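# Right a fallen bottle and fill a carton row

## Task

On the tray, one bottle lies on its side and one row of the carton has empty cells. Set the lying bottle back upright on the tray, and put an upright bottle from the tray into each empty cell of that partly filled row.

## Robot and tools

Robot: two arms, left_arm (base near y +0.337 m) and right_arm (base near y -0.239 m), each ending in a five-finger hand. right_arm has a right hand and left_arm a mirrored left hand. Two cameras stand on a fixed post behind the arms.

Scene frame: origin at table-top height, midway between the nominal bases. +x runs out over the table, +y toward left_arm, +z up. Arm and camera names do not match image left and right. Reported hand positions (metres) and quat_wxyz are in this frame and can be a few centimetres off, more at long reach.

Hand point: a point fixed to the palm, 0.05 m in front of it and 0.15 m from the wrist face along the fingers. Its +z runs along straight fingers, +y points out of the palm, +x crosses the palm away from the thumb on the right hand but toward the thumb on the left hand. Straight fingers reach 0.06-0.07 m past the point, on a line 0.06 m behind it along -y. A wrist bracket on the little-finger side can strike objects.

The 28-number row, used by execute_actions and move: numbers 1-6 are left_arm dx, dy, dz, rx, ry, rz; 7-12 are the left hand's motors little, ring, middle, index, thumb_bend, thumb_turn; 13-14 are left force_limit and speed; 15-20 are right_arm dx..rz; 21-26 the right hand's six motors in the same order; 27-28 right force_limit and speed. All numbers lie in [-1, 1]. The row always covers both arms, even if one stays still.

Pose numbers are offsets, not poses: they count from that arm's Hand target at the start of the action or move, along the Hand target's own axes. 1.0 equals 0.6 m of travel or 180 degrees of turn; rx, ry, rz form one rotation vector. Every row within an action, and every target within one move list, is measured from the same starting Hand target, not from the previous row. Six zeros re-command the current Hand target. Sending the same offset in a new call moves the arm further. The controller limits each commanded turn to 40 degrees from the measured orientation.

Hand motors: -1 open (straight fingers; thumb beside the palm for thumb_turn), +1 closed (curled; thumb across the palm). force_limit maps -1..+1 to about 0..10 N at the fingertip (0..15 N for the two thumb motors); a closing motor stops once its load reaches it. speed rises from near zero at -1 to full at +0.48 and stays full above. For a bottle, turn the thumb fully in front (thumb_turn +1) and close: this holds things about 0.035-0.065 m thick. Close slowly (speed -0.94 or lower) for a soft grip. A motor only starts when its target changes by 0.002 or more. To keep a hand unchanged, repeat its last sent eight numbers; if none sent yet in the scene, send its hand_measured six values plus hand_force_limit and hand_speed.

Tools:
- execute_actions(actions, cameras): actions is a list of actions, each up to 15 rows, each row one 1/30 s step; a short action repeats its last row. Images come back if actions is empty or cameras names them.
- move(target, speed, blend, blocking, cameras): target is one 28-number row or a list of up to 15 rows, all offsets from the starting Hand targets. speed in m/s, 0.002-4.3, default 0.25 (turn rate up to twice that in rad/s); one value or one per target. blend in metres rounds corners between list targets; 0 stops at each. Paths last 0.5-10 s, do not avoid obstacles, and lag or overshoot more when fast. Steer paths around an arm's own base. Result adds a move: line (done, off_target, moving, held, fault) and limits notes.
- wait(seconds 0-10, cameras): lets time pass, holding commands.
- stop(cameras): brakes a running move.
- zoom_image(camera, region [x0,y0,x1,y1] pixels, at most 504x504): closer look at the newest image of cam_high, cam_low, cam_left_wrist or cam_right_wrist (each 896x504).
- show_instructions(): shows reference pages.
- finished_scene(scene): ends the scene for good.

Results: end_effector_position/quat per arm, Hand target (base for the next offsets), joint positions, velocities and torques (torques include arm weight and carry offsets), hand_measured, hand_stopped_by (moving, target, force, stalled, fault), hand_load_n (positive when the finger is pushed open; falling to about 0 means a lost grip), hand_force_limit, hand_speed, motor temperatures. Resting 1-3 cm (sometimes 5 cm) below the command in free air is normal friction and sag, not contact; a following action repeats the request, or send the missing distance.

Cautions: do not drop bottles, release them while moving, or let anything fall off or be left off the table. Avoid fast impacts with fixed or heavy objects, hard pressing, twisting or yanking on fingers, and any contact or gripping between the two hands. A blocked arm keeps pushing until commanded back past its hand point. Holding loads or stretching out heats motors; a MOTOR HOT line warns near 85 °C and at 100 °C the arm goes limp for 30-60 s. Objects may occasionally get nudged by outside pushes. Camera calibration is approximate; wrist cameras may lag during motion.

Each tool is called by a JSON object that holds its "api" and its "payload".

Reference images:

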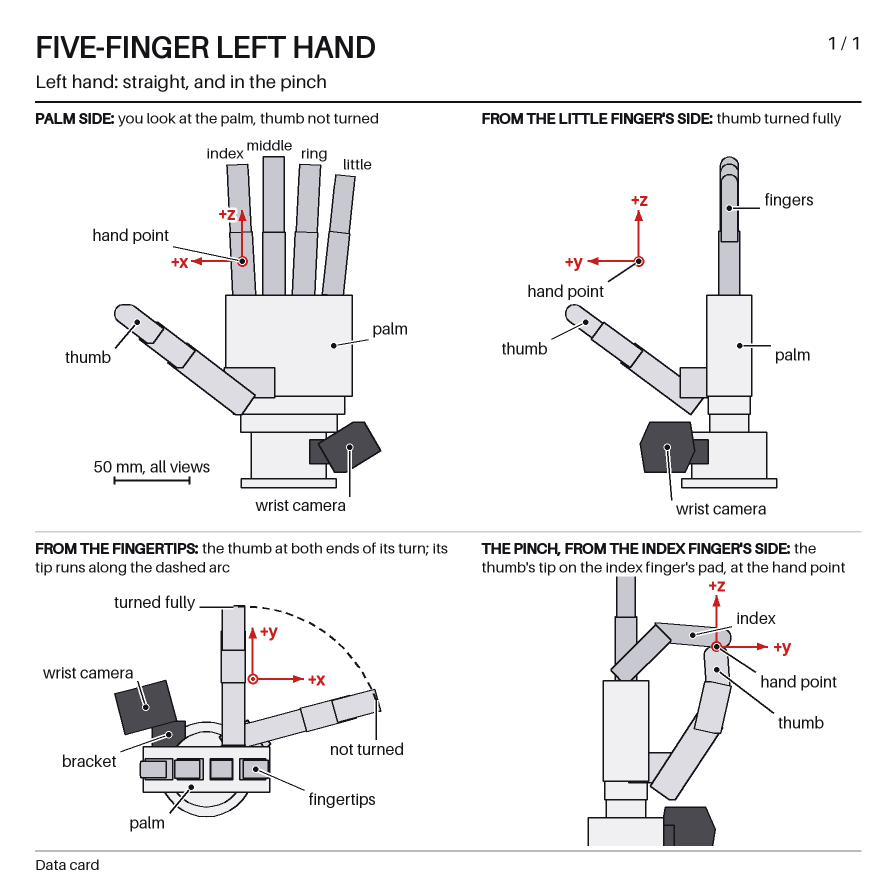

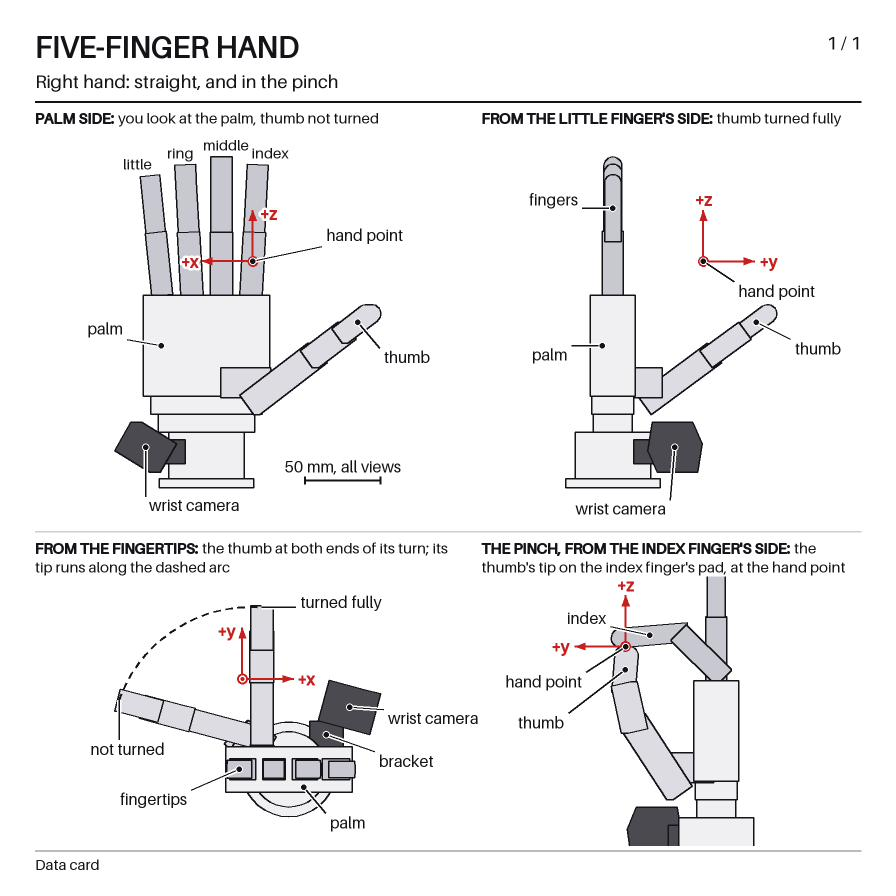

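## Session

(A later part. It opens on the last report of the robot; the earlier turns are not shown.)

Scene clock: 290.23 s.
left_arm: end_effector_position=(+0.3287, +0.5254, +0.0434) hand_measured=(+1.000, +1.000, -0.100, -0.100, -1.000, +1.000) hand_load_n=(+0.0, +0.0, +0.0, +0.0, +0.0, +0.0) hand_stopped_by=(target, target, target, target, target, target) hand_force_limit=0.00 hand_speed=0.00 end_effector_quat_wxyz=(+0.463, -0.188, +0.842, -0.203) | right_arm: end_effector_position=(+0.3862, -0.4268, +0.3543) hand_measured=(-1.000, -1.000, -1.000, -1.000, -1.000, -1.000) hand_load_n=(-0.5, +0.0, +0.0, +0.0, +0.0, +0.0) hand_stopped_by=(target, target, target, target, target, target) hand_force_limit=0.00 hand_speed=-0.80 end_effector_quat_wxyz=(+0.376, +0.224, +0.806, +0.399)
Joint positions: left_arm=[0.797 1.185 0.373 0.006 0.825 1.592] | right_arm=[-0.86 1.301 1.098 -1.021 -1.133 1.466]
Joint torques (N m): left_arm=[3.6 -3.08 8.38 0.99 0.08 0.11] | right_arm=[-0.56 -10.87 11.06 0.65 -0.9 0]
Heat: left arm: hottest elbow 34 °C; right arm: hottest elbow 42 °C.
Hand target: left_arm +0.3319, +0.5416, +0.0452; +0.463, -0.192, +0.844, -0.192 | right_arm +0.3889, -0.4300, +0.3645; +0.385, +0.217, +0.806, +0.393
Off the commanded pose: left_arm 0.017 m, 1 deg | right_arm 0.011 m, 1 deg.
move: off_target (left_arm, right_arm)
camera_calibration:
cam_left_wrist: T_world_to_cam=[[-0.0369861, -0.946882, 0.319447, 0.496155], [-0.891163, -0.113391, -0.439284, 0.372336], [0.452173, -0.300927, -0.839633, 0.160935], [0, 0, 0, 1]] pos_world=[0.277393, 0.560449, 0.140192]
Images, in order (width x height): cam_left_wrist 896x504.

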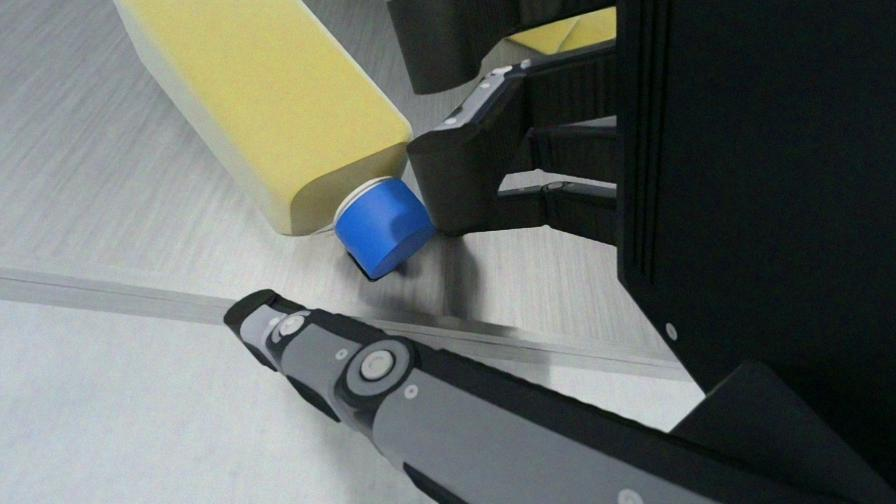

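{"api": "move", "payload": {"target": [-0.0313,-0.0565,-0.022,0,0,0,1,1,-0.5,-0.5,-1,1,0,0,0,0,0,0,0,0,-1,-1,-1,-1,-1,-1,0,-0.8], "cameras": ["cam_left_wrist", "cam_high"], "speed": 0.1}}

{"api": "zoom_image", "payload": {"camera": "cam_high", "region": [430, 30, 540, 130]}}

Scene clock: 308.03 s.
left_arm: end_effector_position=(+0.3221, +0.5161, +0.0638) hand_measured=(+1.000, +1.000, -0.500, -0.500, -1.000, +1.000) hand_load_n=(+0.0, +0.5, +0.0, +0.0, +0.0, +0.5) hand_stopped_by=(target, target, target, target, target, target) hand_force_limit=0.00 hand_speed=0.00 end_effector_quat_wxyz=(+0.452, -0.197, +0.847, -0.196) | right_arm: end_effector_position=(+0.3862, -0.4268, +0.3543) hand_measured=(-1.000, -1.000, -1.000, -1.000, -1.000, -1.000) hand_load_n=(+0.0, -0.5, +0.0, +0.0, +0.0, +0.0) hand_stopped_by=(target, target, target, target, target, target) hand_force_limit=0.00 hand_speed=-0.80 end_effector_quat_wxyz=(+0.376, +0.224, +0.806, +0.399)
Joint positions: left_arm=[0.771 1.069 0.386 -0.127 0.782 1.571] | right_arm=[-0.86 1.301 1.098 -1.021 -1.133 1.466]
Joint torques (N m): left_arm=[1.03 -4.42 9.77 1.26 0.25 -0.26] | right_arm=[-0.79 -10.93 10.97 0.66 -0.9 0]
Heat: left arm: hottest elbow 34 °C; right arm: hottest elbow 42 °C.
Hand target: left_arm +0.3350, +0.5240, +0.0820; +0.462, -0.192, +0.844, -0.192 | right_arm +0.3889, -0.4300, +0.3645; +0.385, +0.217, +0.806, +0.393
Off the commanded pose: left_arm 0.024 m, 1 deg | right_arm 0.011 m, 1 deg.
move: off_target (left_arm, right_arm)
camera_calibration:
cam_left_wrist: T_world_to_cam=[[-0.0145501, -0.947765, 0.318636, 0.473912], [-0.901319, -0.125538, -0.414565, 0.382374], [0.432911, -0.293225, -0.852413, 0.18136], [0, 0, 0, 1]] pos_world=[0.273024, 0.55034, 0.162107]
Images, in order (width x height): cam_high 896x504, cam_left_wrist 896x504.

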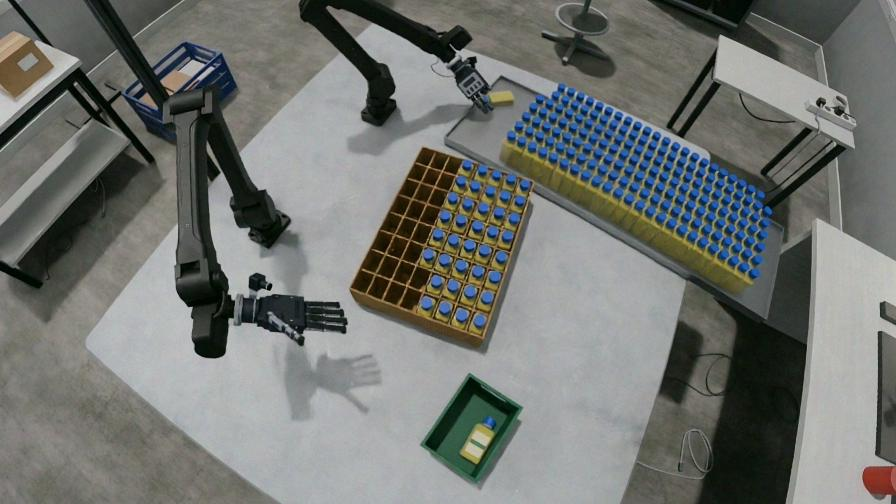

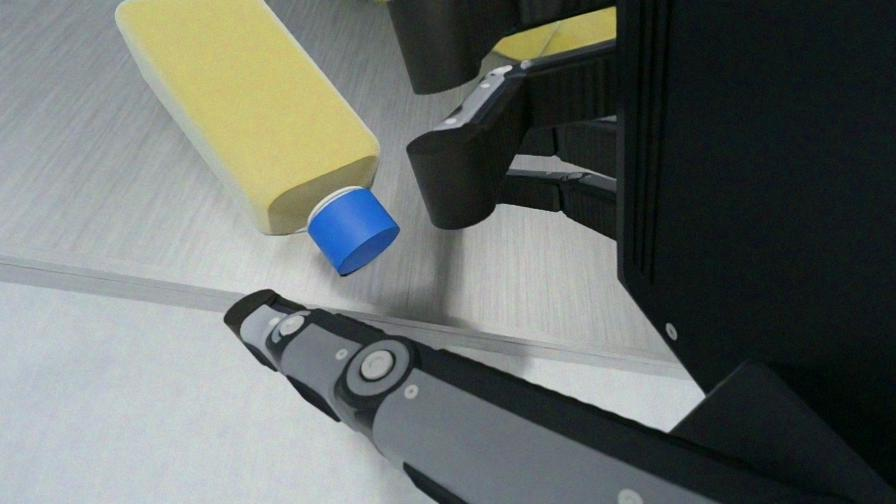

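Scaled by 4.582 from the camera's 896x504 image, which has a finer 1280x720 frame.

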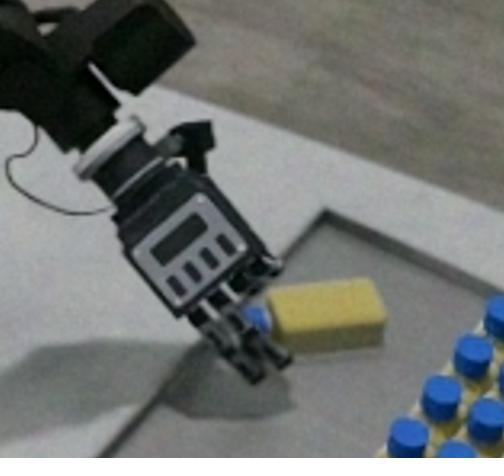

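{"api": "move", "payload": {"target": [-0.0188,0.0625,0.0642,0,0,0,1,1,-0.5,-0.5,-1,1,0,0,0,0,0,0,0,0,-1,-1,-1,-1,-1,-1,0,-0.8], "cameras": ["cam_left_wrist"], "speed": 0.1}}

Scene clock: 318.87 s.
left_arm: end_effector_position=(+0.3549, +0.5483, +0.0456) hand_measured=(+1.000, +1.000, -0.500, -0.500, -1.000, +1.000) hand_load_n=(+0.0, +0.0, -0.5, +0.5, +0.0, +0.0) hand_stopped_by=(target, target, target, target, target, target) hand_force_limit=0.00 hand_speed=0.00 end_effector_quat_wxyz=(+0.456, -0.195, +0.846, -0.195) | right_arm: end_effector_position=(+0.3862, -0.4268, +0.3543) hand_measured=(-1.000, -1.000, -1.000, -1.000, -1.000, -1.000) hand_load_n=(+0.0, +0.0, +0.0, +0.0, +0.0, +0.0) hand_stopped_by=(target, target, target, target, target, target) hand_force_limit=0.00 hand_speed=-0.80 end_effector_quat_wxyz=(+0.376, +0.224, +0.806, +0.399)
Joint positions: left_arm=[0.771 1.279 0.463 0.016 0.784 1.569] | right_arm=[-0.86 1.301 1.098 -1.021 -1.133 1.466]
Joint torques (N m): left_arm=[0.67 -4.37 8.2 2.4 0.16 -0.22] | right_arm=[-0.56 -10.99 11.03 0.7 -0.91 0]
Heat: left arm: hottest elbow 35 °C; right arm: hottest elbow 42 °C.
Hand target: left_arm +0.3681, +0.5561, +0.0521; +0.463, -0.192, +0.844, -0.192 | right_arm +0.3889, -0.4300, +0.3645; +0.385, +0.217, +0.806, +0.393
Off the commanded pose: left_arm 0.016 m, 1 deg | right_arm 0.011 m, 1 deg.
move: off_target (left_arm, right_arm)
camera_calibration:
cam_left_wrist: T_world_to_cam=[[-0.0168684, -0.949142, 0.314397, 0.512494], [-0.89828, -0.123705, -0.421652, 0.406684], [0.4391, -0.289529, -0.850508, 0.156791], [0, 0, 0, 1]] pos_world=[0.305114, 0.582134, 0.143704]
Images, in order (width x height): cam_left_wrist 896x504.

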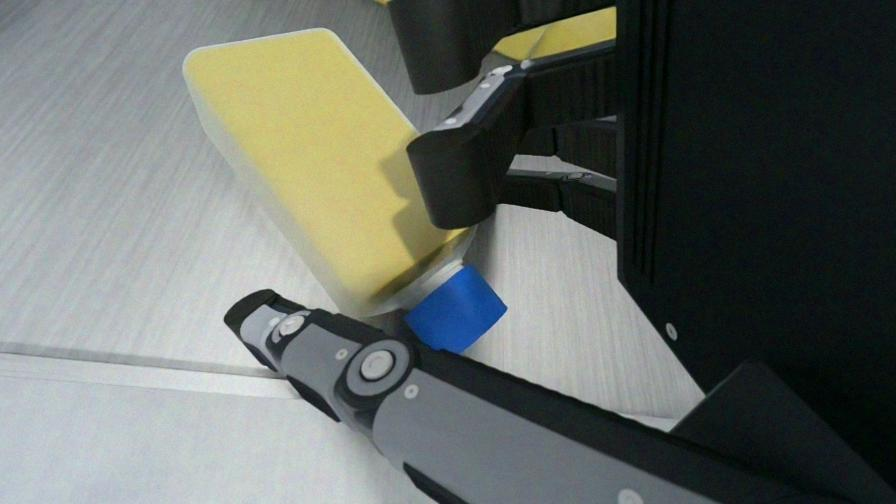

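{"api": "move", "payload": {"target": [-0.015,0.0056,0.0156,0,0,0,1,1,-0.5,-0.5,-1,1,0,0,0,0,0,0,0,0,-1,-1,-1,-1,-1,-1,0,-0.8], "cameras": ["cam_left_wrist"], "speed": 0.1}}

Scene clock: 338.47 s.
left_arm: end_effector_position=(+0.3654, +0.5541, +0.0456) hand_measured=(+1.000, +1.000, -0.500, -0.500, -1.000, +1.000) hand_load_n=(+0.0, +0.0, +0.0, +0.0, +0.0, +0.0) hand_stopped_by=(target, target, target, target, target, target) hand_force_limit=0.00 hand_speed=0.00 end_effector_quat_wxyz=(+0.456, -0.195, +0.846, -0.195) | right_arm: end_effector_position=(+0.3862, -0.4268, +0.3543) hand_measured=(-1.000, -1.000, -1.000, -1.000, -1.000, -1.000) hand_load_n=(+0.0, +0.0, +0.0, +0.0, +0.0, +0.0) hand_stopped_by=(target, target, target, target, target, target) hand_force_limit=0.00 hand_speed=-0.80 end_effector_quat_wxyz=(+0.376, +0.224, +0.806, +0.399)
Joint positions: left_arm=[0.76 1.313 0.49 0.031 0.776 1.558] | right_arm=[-0.86 1.301 1.098 -1.021 -1.133 1.466]
Joint torques (N m): left_arm=[1.55 -4.84 8.4 2.18 0.16 -0.25] | right_arm=[-0.67 -10.87 11.03 0.66 -0.89 -0.01]
Heat: left arm: hottest elbow 34 °C; right arm: hottest elbow 42 °C.
Hand target: left_arm +0.3800, +0.5621, +0.0520; +0.463, -0.192, +0.844, -0.192 | right_arm +0.3889, -0.4300, +0.3645; +0.385, +0.217, +0.806, +0.393
Off the commanded pose: left_arm 0.018 m, 1 deg | right_arm 0.011 m, 1 deg.
move: off_target (left_arm, right_arm)
camera_calibration:
cam_left_wrist: T_world_to_cam=[[-0.0163813, -0.949308, 0.313921, 0.518188], [-0.898307, -0.123895, -0.421539, 0.416938], [0.439064, -0.288903, -0.85074, 0.153536], [0, 0, 0, 1]] pos_world=[0.315614, 0.587933, 0.143705]
Images, in order (width x height): cam_left_wrist 896x504.

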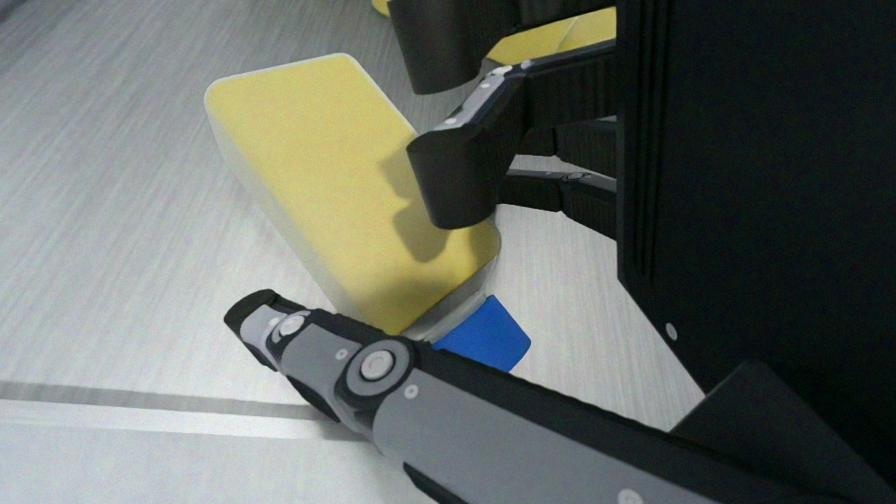

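{"api": "execute_actions", "payload": {"actions": [[[0,0,0,0,0,0,1,1,0.3,0.3,-1,1,-0.3,-0.9,0,0,0,0,0,0,-1,-1,-1,-1,-1,-1,0,-0.8]]]}}

{"api": "wait", "payload": {"seconds": 1.5, "cameras": ["cam_left_wrist"]}}

Scene clock: 345.53 s.
left_arm: end_effector_position=(+0.3662, +0.5536, +0.0446) hand_measured=(+1.000, +1.000, +0.010, +0.066, -1.000, +1.000) hand_load_n=(+0.0, +0.0, +1.5, +3.5, +0.5, +0.0) hand_stopped_by=(target, target, force, force, target, target) hand_force_limit=-0.30 hand_speed=-0.90 end_effector_quat_wxyz=(+0.455, -0.194, +0.847, -0.195) | right_arm: end_effector_position=(+0.3862, -0.4268, +0.3543) hand_measured=(-1.000, -1.000, -1.000, -1.000, -1.000, -1.000) hand_load_n=(+0.5, +0.0, +0.0, +0.0, +0.0, +0.0) hand_stopped_by=(target, target, target, target, target, target) hand_force_limit=0.00 hand_speed=-0.80 end_effector_quat_wxyz=(+0.376, +0.224, +0.806, +0.399)
Joint positions: left_arm=[0.757 1.317 0.49 0.035 0.773 1.557] | right_arm=[-0.86 1.301 1.098 -1.021 -1.133 1.466]
Joint torques (N m): left_arm=[1.67 -5.13 8.34 2.17 0.24 -0.17] | right_arm=[-0.73 -10.81 11.03 0.61 -0.9 -0.02]
Heat: left arm: hottest elbow 35 °C; right arm: hottest elbow 42 °C.
Hand target: left_arm +0.3801, +0.5620, +0.0521; +0.463, -0.192, +0.844, -0.192 | right_arm +0.3889, -0.4300, +0.3645; +0.385, +0.217, +0.806, +0.393
Off the commanded pose: left_arm 0.018 m, 1 deg | right_arm 0.011 m, 1 deg.

Scene clock: 347.03 s.
left_arm: end_effector_position=(+0.3662, +0.5536, +0.0446) hand_measured=(+1.000, +1.000, +0.010, +0.066, -1.000, +1.000) hand_load_n=(+0.0, +0.0, +2.0, +3.5, +0.5, +0.0) hand_stopped_by=(target, target, force, force, target, target) hand_force_limit=-0.30 hand_speed=-0.90 end_effector_quat_wxyz=(+0.455, -0.194, +0.847, -0.195) | right_arm: end_effector_position=(+0.3862, -0.4268, +0.3543) hand_measured=(-1.000, -1.000, -1.000, -1.000, -1.000, -1.000) hand_load_n=(+0.0, +0.0, +0.0, +0.0, +0.0, +0.0) hand_stopped_by=(target, target, target, target, target, target) hand_force_limit=0.00 hand_speed=-0.80 end_effector_quat_wxyz=(+0.376, +0.224, +0.806, +0.399)
Joint positions: left_arm=[0.757 1.317 0.49 0.035 0.773 1.557] | right_arm=[-0.86 1.301 1.098 -1.021 -1.133 1.466]
Joint torques (N m): left_arm=[1.38 -4.78 8.24 2.03 0.22 -0.26] | right_arm=[-0.79 -10.99 11.02 0.72 -0.9 -0.02]
Heat: left arm: hottest elbow 35 °C; right arm: hottest elbow 42 °C.
Hand target: left_arm +0.3801, +0.5620, +0.0521; +0.463, -0.192, +0.844, -0.192 | right_arm +0.3889, -0.4300, +0.3645; +0.385, +0.217, +0.806, +0.393
Off the commanded pose: left_arm 0.018 m, 1 deg | right_arm 0.011 m, 1 deg.
wait: 1.50 s; at rest by 0.17 s
camera_calibration:
cam_left_wrist: T_world_to_cam=[[-0.0172879, -0.949453, 0.313432, 0.518391], [-0.898914, -0.122497, -0.420652, 0.416587], [0.437784, -0.28902, -0.851359, 0.152635], [0, 0, 0, 1]] pos_world=[0.316616, 0.587333, 0.142705]
Images, in order (width x height): cam_left_wrist 896x504.

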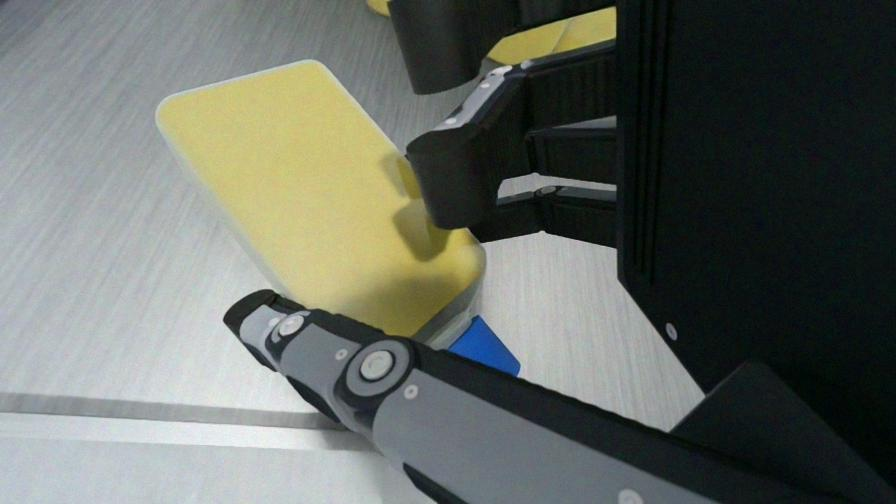

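{"api": "execute_actions", "payload": {"actions": [[[0,0,0,0,0,0,1,1,0.3,0.3,-0.5,1,-0.2,-0.9,0,0,0,0,0,0,-1,-1,-1,-1,-1,-1,0,-0.8]]]}}

{"api": "execute_actions", "payload": {"actions": [[[0,0,0,0,0,0,1,1,0.4,0.4,-0.5,1,0.1,-0.9,0,0,0,0,0,0,-1,-1,-1,-1,-1,-1,0,-0.8]]], "cameras": ["cam_left_wrist"]}}

Scene clock: 350.60 s.
left_arm: end_effector_position=(+0.3662, +0.5537, +0.0446) hand_measured=(+1.000, +1.000, +0.010, +0.066, -0.972, +1.000) hand_load_n=(-0.5, +0.0, +4.5, +7.5, +6.0, +0.0) hand_stopped_by=(target, target, force, force, force, target) hand_force_limit=-0.20 hand_speed=-0.90 end_effector_quat_wxyz=(+0.455, -0.195, +0.847, -0.194) | right_arm: end_effector_position=(+0.3862, -0.4268, +0.3543) hand_measured=(-1.000, -1.000, -1.000, -1.000, -1.000, -1.000) hand_load_n=(+0.0, +0.5, +0.0, +0.0, +0.0, +0.0) hand_stopped_by=(target, target, target, target, target, target) hand_force_limit=0.00 hand_speed=-0.80 end_effector_quat_wxyz=(+0.376, +0.224, +0.806, +0.399)
Joint positions: left_arm=[0.757 1.317 0.49 0.035 0.773 1.557] | right_arm=[-0.86 1.301 1.098 -1.021 -1.133 1.466]
Joint torques (N m): left_arm=[1.32 -5.19 8.28 2.13 0.27 -0.21] | right_arm=[-0.73 -10.93 11 0.68 -0.9 0]
Heat: left arm: hottest elbow 35 °C; right arm: hottest elbow 42 °C.
Hand target: left_arm +0.3801, +0.5620, +0.0521; +0.463, -0.192, +0.844, -0.192 | right_arm +0.3889, -0.4300, +0.3645; +0.385, +0.217, +0.806, +0.393
Off the commanded pose: left_arm 0.018 m, 1 deg | right_arm 0.011 m, 1 deg.

Scene clock: 351.30 s.
left_arm: end_effector_position=(+0.3662, +0.5537, +0.0446) hand_measured=(+1.000, +1.000, +0.016, +0.066, -0.972, +1.000) hand_load_n=(+0.0, +0.0, +7.0, +6.0, +7.0, +1.0) hand_stopped_by=(target, target, force, force, force, target) hand_force_limit=0.10 hand_speed=-0.90 end_effector_quat_wxyz=(+0.455, -0.195, +0.847, -0.194) | right_arm: end_effector_position=(+0.3862, -0.4268, +0.3543) hand_measured=(-1.000, -1.000, -1.000, -1.000, -1.000, -1.000) hand_load_n=(+0.0, +0.0, +0.0, +0.0, +0.0, +0.0) hand_stopped_by=(target, target, target, target, target, target) hand_force_limit=0.00 hand_speed=-0.80 end_effector_quat_wxyz=(+0.376, +0.224, +0.806, +0.399)
Joint positions: left_arm=[0.757 1.317 0.49 0.035 0.773 1.557] | right_arm=[-0.86 1.301 1.098 -1.021 -1.133 1.466]
Joint torques (N m): left_arm=[1.73 -5.6 8.35 2.1 0.28 -0.19] | right_arm=[-0.85 -11.05 11 0.66 -0.91 0]
Heat: left arm: hottest elbow 35 °C; right arm: hottest elbow 42 °C.
Hand target: left_arm +0.3801, +0.5620, +0.0521; +0.463, -0.192, +0.844, -0.192 | right_arm +0.3889, -0.4300, +0.3645; +0.385, +0.217, +0.806, +0.393
Off the commanded pose: left_arm 0.018 m, 1 deg | right_arm 0.011 m, 1 deg.
camera_calibration:
cam_left_wrist: T_world_to_cam=[[-0.016589, -0.949579, 0.31309, 0.518384], [-0.899007, -0.122887, -0.420339, 0.416723], [0.43762, -0.288443, -0.851639, 0.152461], [0, 0, 0, 1]] pos_world=[0.316516, 0.587432, 0.142706]
Images, in order (width x height): cam_left_wrist 896x504.

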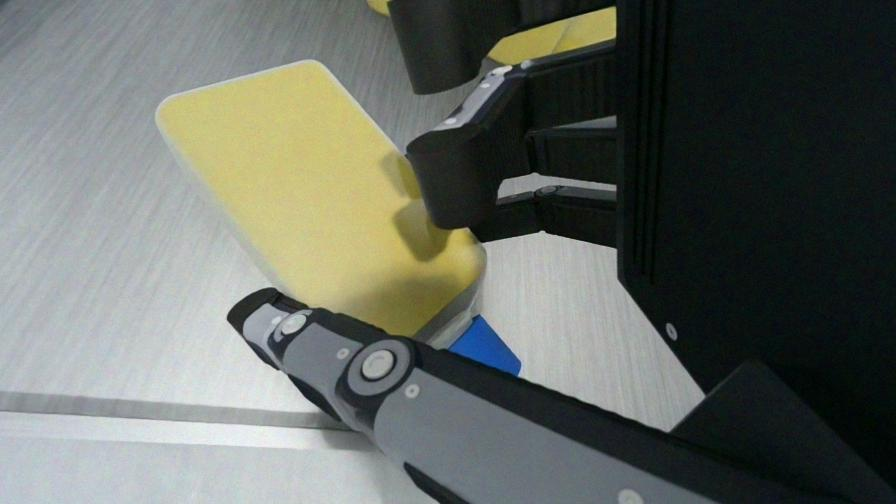

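{"api": "move", "payload": {"target": [-0.1178,-0.1167,-0.05,0,0,0,1,1,0.4,0.4,-0.5,1,0.1,-0.9,0,0,0,0,0,0,-1,-1,-1,-1,-1,-1,0,-0.8], "cameras": ["cam_left_wrist", "cam_high"], "speed": 0.12}}

{"api": "zoom_image", "payload": {"camera": "cam_high", "region": [430, 30, 540, 130]}}

Scene clock: 355.27 s.
left_arm: end_effector_position=(+0.3877, +0.5383, +0.1302) hand_measured=(+1.000, +1.000, +0.018, +0.066, -0.970, +1.000) hand_load_n=(+0.0, +0.5, +0.0, +0.0, +0.0, +0.5) hand_stopped_by=(target, target, force, force, force, target) hand_force_limit=0.10 hand_speed=-0.90 end_effector_quat_wxyz=(+0.451, -0.197, +0.849, -0.195) | right_arm: end_effector_position=(+0.3862, -0.4268, +0.3543) hand_measured=(-1.000, -1.000, -1.000, -1.000, -1.000, -1.000) hand_load_n=(+0.0, +0.0, +0.0, +0.5, +0.0, +0.0) hand_stopped_by=(target, target, target, target, target, target) hand_force_limit=0.00 hand_speed=-0.80 end_effector_quat_wxyz=(+0.376, +0.224, +0.806, +0.399)
Joint positions: left_arm=[0.67 1.13 0.627 -0.247 0.707 1.478] | right_arm=[-0.86 1.301 1.098 -1.021 -1.133 1.466]
Joint torques (N m): left_arm=[1.9 -6.89 10.62 1.22 0.23 -0.2] | right_arm=[-0.85 -10.7 11.03 0.69 -0.92 0]
Heat: left arm: hottest elbow 35 °C; right arm: hottest elbow 42 °C.
Hand target: left_arm +0.3998, +0.5422, +0.1520; +0.463, -0.192, +0.844, -0.192 | right_arm +0.3889, -0.4300, +0.3645; +0.385, +0.217, +0.806, +0.393
Off the commanded pose: left_arm 0.025 m, 2 deg | right_arm 0.011 m, 1 deg.
move: off_target (left_arm, right_arm)
camera_calibration:
cam_left_wrist: T_world_to_cam=[[-0.0119611, -0.948063, 0.317856, 0.474066], [-0.90323, -0.126132, -0.410202, 0.472242], [0.428989, -0.292004, -0.854811, 0.217217], [0, 0, 0, 1]] pos_world=[0.33903, 0.572438, 0.228709]
Images, in order (width x height): cam_high 896x504, cam_left_wrist 896x504.

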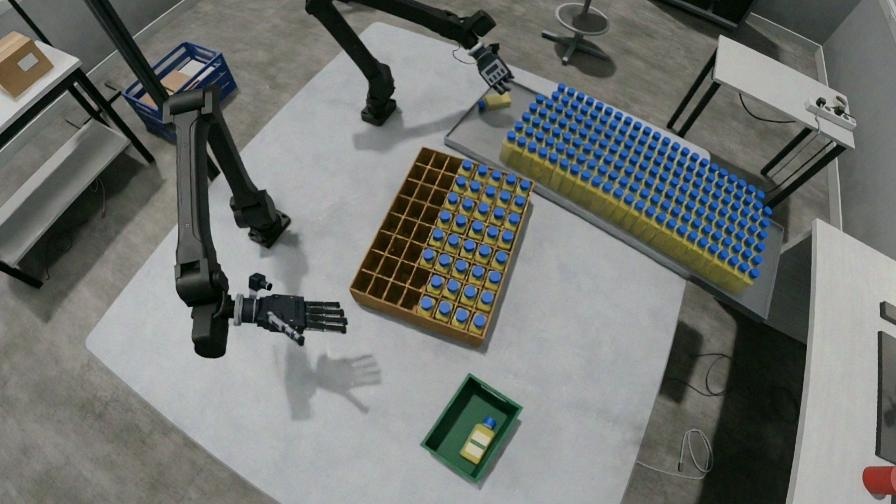

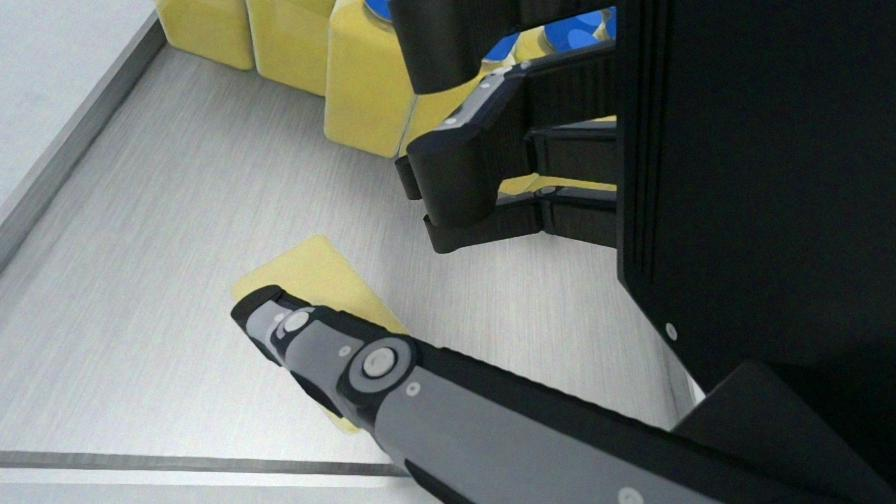

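Scaled by 4.582 from the camera's 896x504 image, which has a finer 1280x720 frame.

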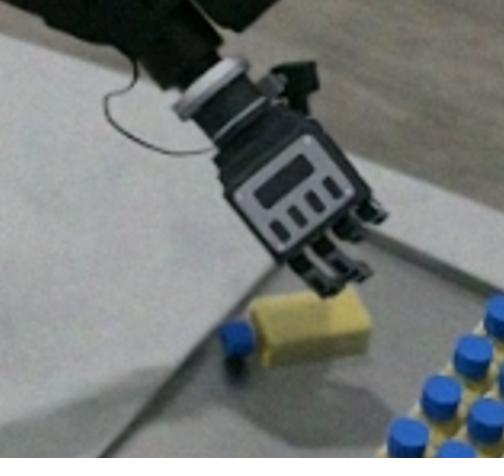

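{"api": "move", "payload": {"target": [0.0275,0.0238,-0.0228,0.0037,0.1302,-0.2188,-1,-1,-0.5,-0.5,-1,1,0,0,0,0,0,0,0,0,-1,-1,-1,-1,-1,-1,0,-0.8], "cameras": ["cam_left_wrist", "cam_high"], "speed": 0.2}}

{"api": "zoom_image", "payload": {"camera": "cam_high", "region": [430, 30, 540, 130]}}

Scene clock: 403.47 s.
left_arm: end_effector_position=(+0.3698, +0.5352, +0.1310) hand_measured=(-1.000, -1.000, -0.500, -0.500, -1.000, +1.000) hand_load_n=(+0.0, +0.0, +0.0, +0.0, +0.0, +0.0) hand_stopped_by=(target, target, target, target, target, target) hand_force_limit=0.00 hand_speed=0.00 end_effector_quat_wxyz=(+0.190, -0.411, +0.810, -0.374) | right_arm: end_effector_position=(+0.3862, -0.4268, +0.3543) hand_measured=(-1.000, -1.000, -1.000, -1.000, -1.000, -1.000) hand_load_n=(+0.0, +0.0, +0.0, +0.0, +0.0, +0.0) hand_stopped_by=(target, target, target, target, target, target) hand_force_limit=0.00 hand_speed=-0.80 end_effector_quat_wxyz=(+0.376, +0.224, +0.806, +0.399)
Joint positions: left_arm=[0.766 1.457 1.041 -0.97 0.85 1.326] | right_arm=[-0.86 1.301 1.098 -1.021 -1.133 1.466]
Joint torques (N m): left_arm=[3.55 -9.47 10.09 0.14 0.79 -0.24] | right_arm=[-0.73 -10.81 11.03 0.7 -0.91 -0.02]
Heat: left arm: hottest elbow 38 °C; right arm: hottest elbow 43 °C.
Hand target: left_arm +0.3779, +0.5481, +0.1401; +0.195, -0.418, +0.804, -0.374 | right_arm +0.3889, -0.4300, +0.3645; +0.385, +0.217, +0.806, +0.393
Off the commanded pose: left_arm 0.018 m, 1 deg | right_arm 0.011 m, 1 deg.
move: off_target (left_arm, right_arm)
camera_calibration:
cam_left_wrist: T_world_to_cam=[[0.324706, -0.574454, 0.751378, 0.0894132], [-0.933209, -0.323857, 0.155684, 0.498795], [0.153906, -0.751744, -0.641244, 0.54441], [0, 0, 0, 1]] pos_world=[0.352659, 0.622159, 0.204262]
Images, in order (width x height): cam_high 896x504, cam_left_wrist 896x504.

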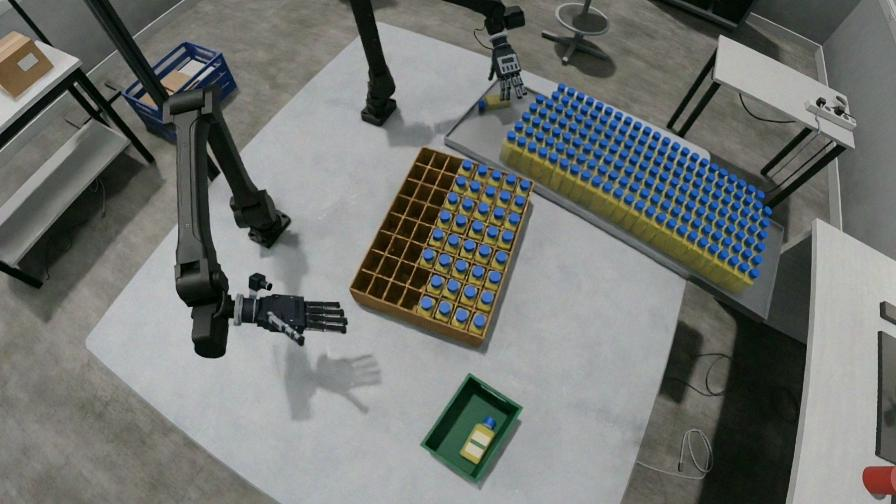

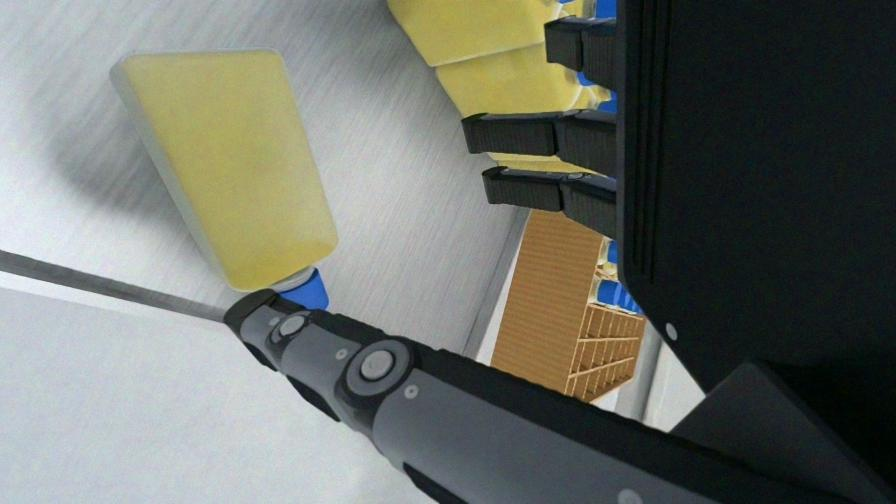

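Scaled by 4.582 from the camera's 896x504 image, which has a finer 1280x720 frame.

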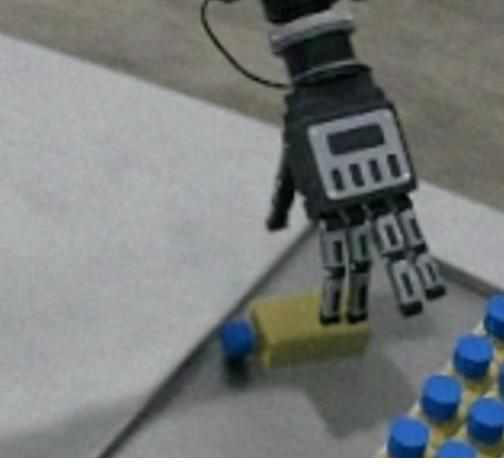

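{"api": "move", "payload": {"target": [[-0.0402,0.041,0.0032,0,0,0,-1,-1,-0.5,-0.5,-1,1,0,0,0,0,0,0,0,0,-1,-1,-1,-1,-1,-1,0,-0.8],[-0.0402,0.0767,0.0332,0,0,0,-1,-1,-0.5,-0.5,-1,1,0,0,0,0,0,0,0,0,-1,-1,-1,-1,-1,-1,0,-0.8]], "cameras": ["cam_left_wrist"], "speed": 0.12, "blend": [0.01, 0]}}

Scene clock: 413.37 s.
left_arm: end_effector_position=(+0.3766, +0.5686, +0.0965) hand_measured=(-1.000, -1.000, -0.500, -0.500, -1.000, +1.000) hand_load_n=(+0.0, +0.0, +0.0, +0.0, +0.0, +0.0) hand_stopped_by=(target, target, target, target, target, target) hand_force_limit=0.00 hand_speed=0.00 end_effector_quat_wxyz=(+0.189, -0.423, +0.803, -0.375) | right_arm: end_effector_position=(+0.3862, -0.4268, +0.3543) hand_measured=(-1.000, -1.000, -1.000, -1.000, -1.000, -1.000) hand_load_n=(+0.0, +0.0, +0.0, +0.0, +0.0, +0.0) hand_stopped_by=(target, target, target, target, target, target) hand_force_limit=0.00 hand_speed=-0.80 end_effector_quat_wxyz=(+0.376, +0.224, +0.806, +0.399)
Joint positions: left_arm=[0.812 1.576 1.075 -0.923 0.858 1.358] | right_arm=[-0.86 1.301 1.098 -1.021 -1.133 1.466]
Joint torques (N m): left_arm=[2.43 -11.11 7.13 1.28 0.75 0.09] | right_arm=[-0.85 -11.16 11.02 0.68 -0.9 0]
Heat: left arm: hottest elbow 37 °C; right arm: hottest elbow 43 °C.
Hand target: left_arm +0.3800, +0.5761, +0.0919; +0.195, -0.418, +0.804, -0.375 | right_arm +0.3889, -0.4300, +0.3645; +0.385, +0.217, +0.806, +0.393
Off the commanded pose: left_arm 0.009 m, 1 deg | right_arm 0.011 m, 1 deg.
move: off_target (right_arm)
camera_calibration:
cam_left_wrist: T_world_to_cam=[[0.343587, -0.556934, 0.756157, 0.114762], [-0.924051, -0.344157, 0.166392, 0.528359], [0.167568, -0.755897, -0.632883, 0.542821], [0, 0, 0, 1]] pos_world=[0.35784, 0.65607, 0.168849]
Images, in order (width x height): cam_left_wrist 896x504.

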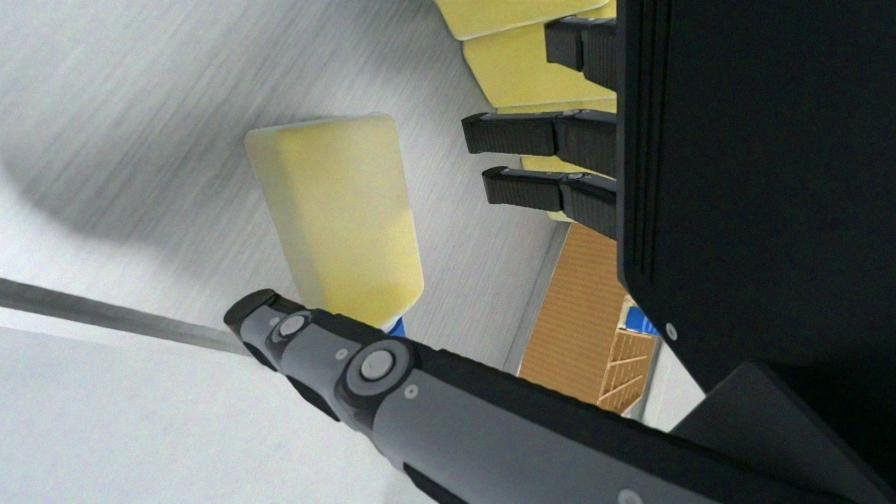

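{"api": "move", "payload": {"target": [-0.0017,0.0532,0.0403,0,0,0,-1,-1,-0.5,-0.5,-1,1,0,0,0,0,0,0,0,0,-1,-1,-1,-1,-1,-1,0,-0.8], "cameras": ["cam_left_wrist"], "speed": 0.1}}

Scene clock: 421.50 s.
left_arm: end_effector_position=(+0.3796, +0.5719, +0.0586) hand_measured=(-1.000, -1.000, -0.500, -0.500, -1.000, +1.000) hand_load_n=(-0.5, +0.0, +0.0, +0.0, +0.5, +0.5) hand_stopped_by=(target, target, target, target, target, target) hand_force_limit=0.00 hand_speed=0.00 end_effector_quat_wxyz=(+0.190, -0.420, +0.804, -0.375) | right_arm: end_effector_position=(+0.3862, -0.4268, +0.3543) hand_measured=(-1.000, -1.000, -1.000, -1.000, -1.000, -1.000) hand_load_n=(+0.0, +0.0, +0.0, +0.0, +0.0, +0.0) hand_stopped_by=(target, target, target, target, target, target) hand_force_limit=0.00 hand_speed=-0.80 end_effector_quat_wxyz=(+0.376, +0.224, +0.806, +0.399)
Joint positions: left_arm=[0.812 1.639 1.039 -0.822 0.859 1.365] | right_arm=[-0.86 1.301 1.098 -1.021 -1.133 1.466]
Joint torques (N m): left_arm=[2.73 -11.69 6.13 1.17 0.75 0.02] | right_arm=[-0.67 -10.75 11.02 0.65 -0.91 -0.02]
Heat: left arm: hottest elbow 37 °C; right arm: hottest elbow 43 °C.
Hand target: left_arm +0.3789, +0.5781, +0.0521; +0.195, -0.418, +0.804, -0.375 | right_arm +0.3889, -0.4300, +0.3645; +0.385, +0.217, +0.806, +0.393
Off the commanded pose: left_arm 0.009 m, 1 deg | right_arm 0.011 m, 1 deg.
move: off_target (right_arm)
camera_calibration:
cam_left_wrist: T_world_to_cam=[[0.337429, -0.561852, 0.755291, 0.149427], [-0.926449, -0.340406, 0.160671, 0.537689], [0.166832, -0.753954, -0.635391, 0.520161], [0, 0, 0, 1]] pos_world=[0.360941, 0.659166, 0.131254]
Images, in order (width x height): cam_left_wrist 896x504.

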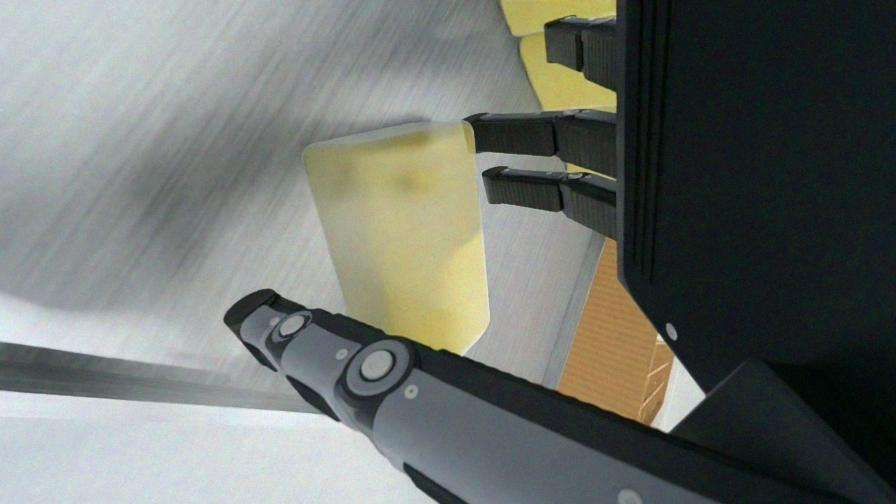

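{"api": "move", "payload": {"target": [0,0.0128,0.0107,0,0,0,-1,-1,-0.5,-0.5,-1,1,0,0,0,0,0,0,0,0,-1,-1,-1,-1,-1,-1,0,-0.8], "speed": 0.1}}

Scene clock: 425.53 s.
left_arm: end_effector_position=(+0.3811, +0.5736, +0.0527) hand_measured=(-1.000, -1.000, -0.500, -0.500, -1.000, +1.000) hand_load_n=(+0.0, -0.5, -0.5, +0.0, +0.0, +0.0) hand_stopped_by=(target, target, target, target, target, target) hand_force_limit=0.00 hand_speed=0.00 end_effector_quat_wxyz=(+0.195, -0.417, +0.805, -0.373) | right_arm: end_effector_position=(+0.3862, -0.4268, +0.3543) hand_measured=(-1.000, -1.000, -1.000, -1.000, -1.000, -1.000) hand_load_n=(+0.0, +0.0, +0.0, +0.0, +0.0, +0.0) hand_stopped_by=(target, target, target, target, target, target) hand_force_limit=0.00 hand_speed=-0.80 end_effector_quat_wxyz=(+0.376, +0.224, +0.806, +0.399)
Joint positions: left_arm=[0.812 1.648 1.031 -0.795 0.859 1.365] | right_arm=[-0.86 1.301 1.098 -1.021 -1.133 1.466]
Joint torques (N m): left_arm=[2.84 -10.99 5.75 1.33 0.79 0.06] | right_arm=[-0.67 -11.05 11.04 0.68 -0.9 0]
Heat: left arm: hottest elbow 37 °C; right arm: hottest elbow 43 °C.
Hand target: left_arm +0.3789, +0.5782, +0.0420; +0.195, -0.418, +0.804, -0.374 | right_arm +0.3889, -0.4300, +0.3645; +0.385, +0.217, +0.806, +0.393
Off the commanded pose: left_arm 0.012 m, 0 deg | right_arm 0.011 m, 1 deg.
move: off_target (left_arm, right_arm)

{"api": "execute_actions", "payload": {"actions": [[[0,0,0,0,0,0,-1,-1,0.3,0.3,-1,1,-0.3,-0.9,0,0,0,0,0,0,-1,-1,-1,-1,-1,-1,0,-0.8]]], "cameras": ["cam_left_wrist"]}}

Scene clock: 429.37 s.
left_arm: end_effector_position=(+0.3816, +0.5738, +0.0527) hand_measured=(-1.000, -1.000, +0.056, +0.048, -1.000, +1.000) hand_load_n=(+0.0, +0.0, +6.0, +3.0, +1.0, -1.0) hand_stopped_by=(target, target, force, force, target, target) hand_force_limit=-0.30 hand_speed=-0.90 end_effector_quat_wxyz=(+0.196, -0.417, +0.805, -0.373) | right_arm: end_effector_position=(+0.3862, -0.4268, +0.3543) hand_measured=(-1.000, -1.000, -1.000, -1.000, -1.000, -1.000) hand_load_n=(+0.0, +0.0, +0.0, +0.0, -0.5, +0.0) hand_stopped_by=(target, target, target, target, target, target) hand_force_limit=0.00 hand_speed=-0.80 end_effector_quat_wxyz=(+0.376, +0.224, +0.806, +0.399)
Joint positions: left_arm=[0.812 1.648 1.031 -0.793 0.86 1.367] | right_arm=[-0.86 1.301 1.098 -1.021 -1.133 1.466]
Joint torques (N m): left_arm=[3.19 -11.46 5.86 1.05 0.78 0.05] | right_arm=[-0.85 -10.93 11.03 0.64 -0.91 0]
Heat: left arm: hottest elbow 37 °C; right arm: hottest elbow 43 °C.
Hand target: left_arm +0.3789, +0.5782, +0.0420; +0.195, -0.418, +0.804, -0.374 | right_arm +0.3889, -0.4300, +0.3645; +0.385, +0.217, +0.806, +0.393
Off the commanded pose: left_arm 0.012 m, 0 deg | right_arm 0.011 m, 1 deg.
camera_calibration:
cam_left_wrist: T_world_to_cam=[[0.329338, -0.56914, 0.753403, 0.161738], [-0.928373, -0.340723, 0.148432, 0.542731], [0.172223, -0.748323, -0.640587, 0.512459], [0, 0, 0, 1]] pos_world=[0.362333, 0.660457, 0.125863]
Images, in order (width x height): cam_left_wrist 896x504.

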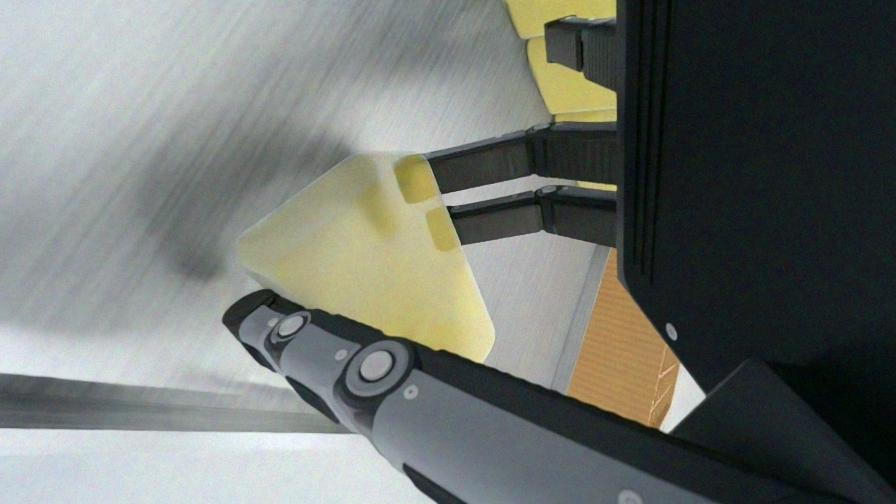

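{"api": "execute_actions", "payload": {"actions": [[[0,0,0,0,0,0,-1,-1,0.3,0.3,-0.5,1,-0.2,-0.9,0,0,0,0,0,0,-1,-1,-1,-1,-1,-1,0,-0.8]],[[0,0,0,0,0,0,-1,-1,0.4,0.4,-0.5,1,0.1,-0.9,0,0,0,0,0,0,-1,-1,-1,-1,-1,-1,0,-0.8]]]}}

{"api": "move", "payload": {"target": [0,-0.0766,-0.0643,0,0,0,-1,-1,0.4,0.4,-0.5,1,0.1,-0.9,0,0,0,0,0,0,-1,-1,-1,-1,-1,-1,0,-0.8], "cameras": ["cam_left_wrist", "cam_high"], "speed": 0.1}}

{"api": "zoom_image", "payload": {"camera": "cam_high", "region": [430, 30, 540, 130]}}

Scene clock: 437.27 s.
left_arm: end_effector_position=(+0.3816, +0.5738, +0.0527) hand_measured=(-1.000, -1.000, +0.056, +0.056, -0.990, +1.000) hand_load_n=(+0.0, +0.0, +6.0, +6.5, +6.5, -2.0) hand_stopped_by=(target, target, force, force, force, target) hand_force_limit=0.10 hand_speed=-0.90 end_effector_quat_wxyz=(+0.196, -0.417, +0.805, -0.373) | right_arm: end_effector_position=(+0.3862, -0.4268, +0.3543) hand_measured=(-1.000, -1.000, -1.000, -1.000, -1.000, -1.000) hand_load_n=(+0.0, +0.0, +0.5, +0.0, +0.0, +0.0) hand_stopped_by=(target, target, target, target, target, target) hand_force_limit=0.00 hand_speed=-0.80 end_effector_quat_wxyz=(+0.376, +0.224, +0.806, +0.399)
Joint positions: left_arm=[0.812 1.648 1.031 -0.793 0.86 1.367] | right_arm=[-0.86 1.301 1.098 -1.021 -1.133 1.466]
Joint torques (N m): left_arm=[3.25 -11.69 5.89 1.09 0.71 0.03] | right_arm=[-0.67 -10.99 11.03 0.68 -0.9 -0.01]
Heat: left arm: hottest elbow 36 °C; right arm: hottest elbow 43 °C.
Hand target: left_arm +0.3789, +0.5782, +0.0420; +0.195, -0.418, +0.804, -0.374 | right_arm +0.3889, -0.4300, +0.3645; +0.385, +0.217, +0.806, +0.393
Off the commanded pose: left_arm 0.012 m, 0 deg | right_arm 0.011 m, 1 deg.

Scene clock: 438.33 s.
left_arm: end_effector_position=(+0.3714, +0.5621, +0.0829) hand_measured=(-1.000, -1.000, +0.056, +0.056, -0.990, +1.000) hand_load_n=(+0.0, -0.5, +8.0, +0.0, +5.5, +1.0) hand_stopped_by=(target, target, force, force, force, target) hand_force_limit=0.10 hand_speed=-0.90 end_effector_quat_wxyz=(+0.174, -0.425, +0.802, -0.383) | right_arm: end_effector_position=(+0.3862, -0.4268, +0.3543) hand_measured=(-1.000, -1.000, -1.000, -1.000, -1.000, -1.000) hand_load_n=(+0.0, +0.0, +0.0, +0.0, +0.0, +0.0) hand_stopped_by=(target, target, target, target, target, target) hand_force_limit=0.00 hand_speed=-0.80 end_effector_quat_wxyz=(+0.376, +0.224, +0.806, +0.399)
Joint positions: left_arm=[0.812 1.599 1.06 -0.928 0.864 1.372] | right_arm=[-0.86 1.301 1.098 -1.021 -1.133 1.466]
Joint torques (N m): left_arm=[2.84 -14.1 9.32 -0.09 0.59 -0.06] | right_arm=[-0.62 -10.99 10.97 0.64 -0.91 -0.01]
Heat: left arm: hottest elbow 36 °C; right arm: hottest elbow 43 °C.
Hand target: left_arm +0.3790, +0.5781, +0.1020; +0.195, -0.418, +0.804, -0.374 | right_arm +0.3889, -0.4300, +0.3645; +0.385, +0.217, +0.806, +0.393
Off the commanded pose: left_arm 0.026 m, 3 deg | right_arm 0.011 m, 1 deg.
move: off_target (left_arm, right_arm)
camera_calibration:
cam_left_wrist: T_world_to_cam=[[0.351877, -0.539646, 0.76483, 0.109669], [-0.924207, -0.329839, 0.192475, 0.513547], [0.148403, -0.774589, -0.614808, 0.546258], [0, 0, 0, 1]] pos_world=[0.354968, 0.651696, 0.15312]
Images, in order (width x height): cam_high 896x504, cam_left_wrist 896x504.

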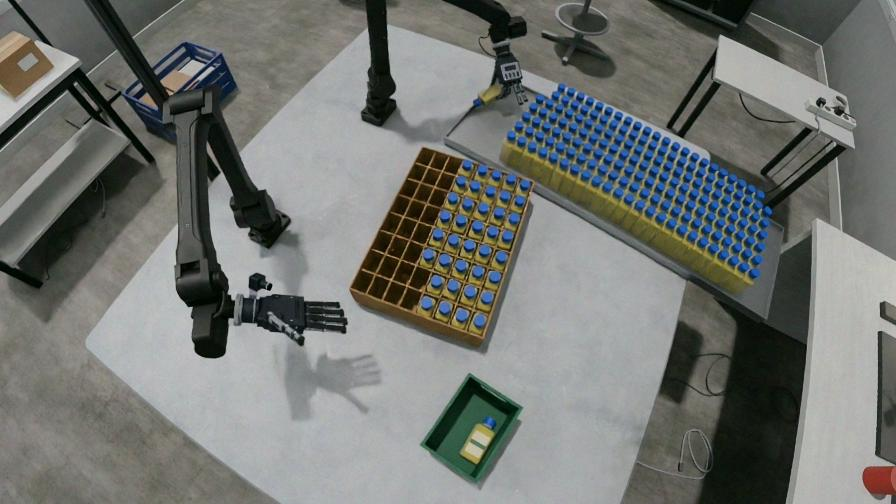

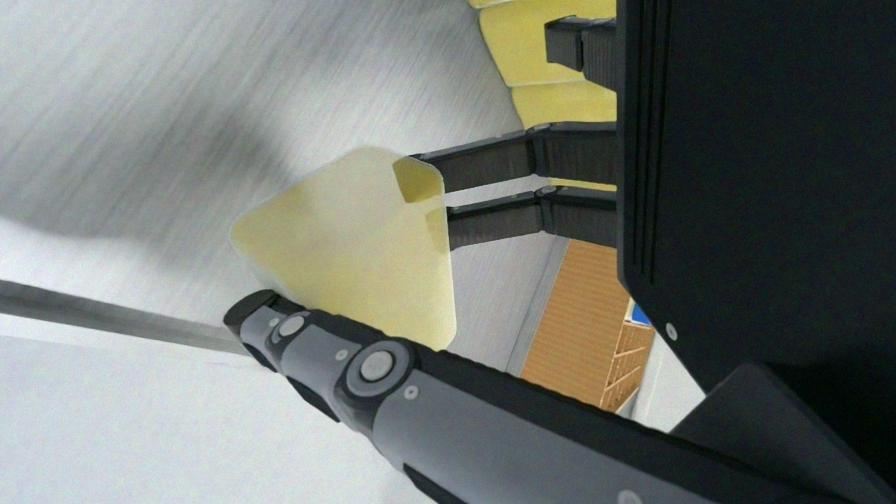

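Scaled by 4.582 from the camera's 896x504 image, which has a finer 1280x720 frame.

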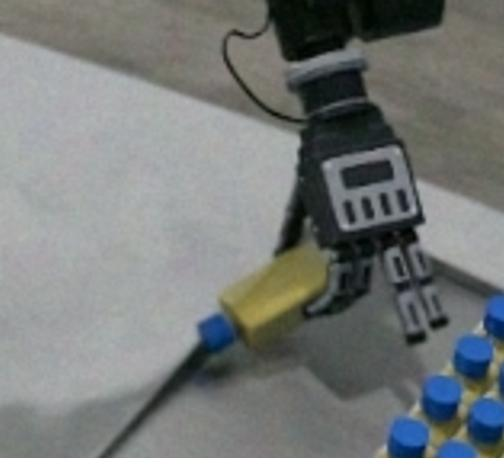

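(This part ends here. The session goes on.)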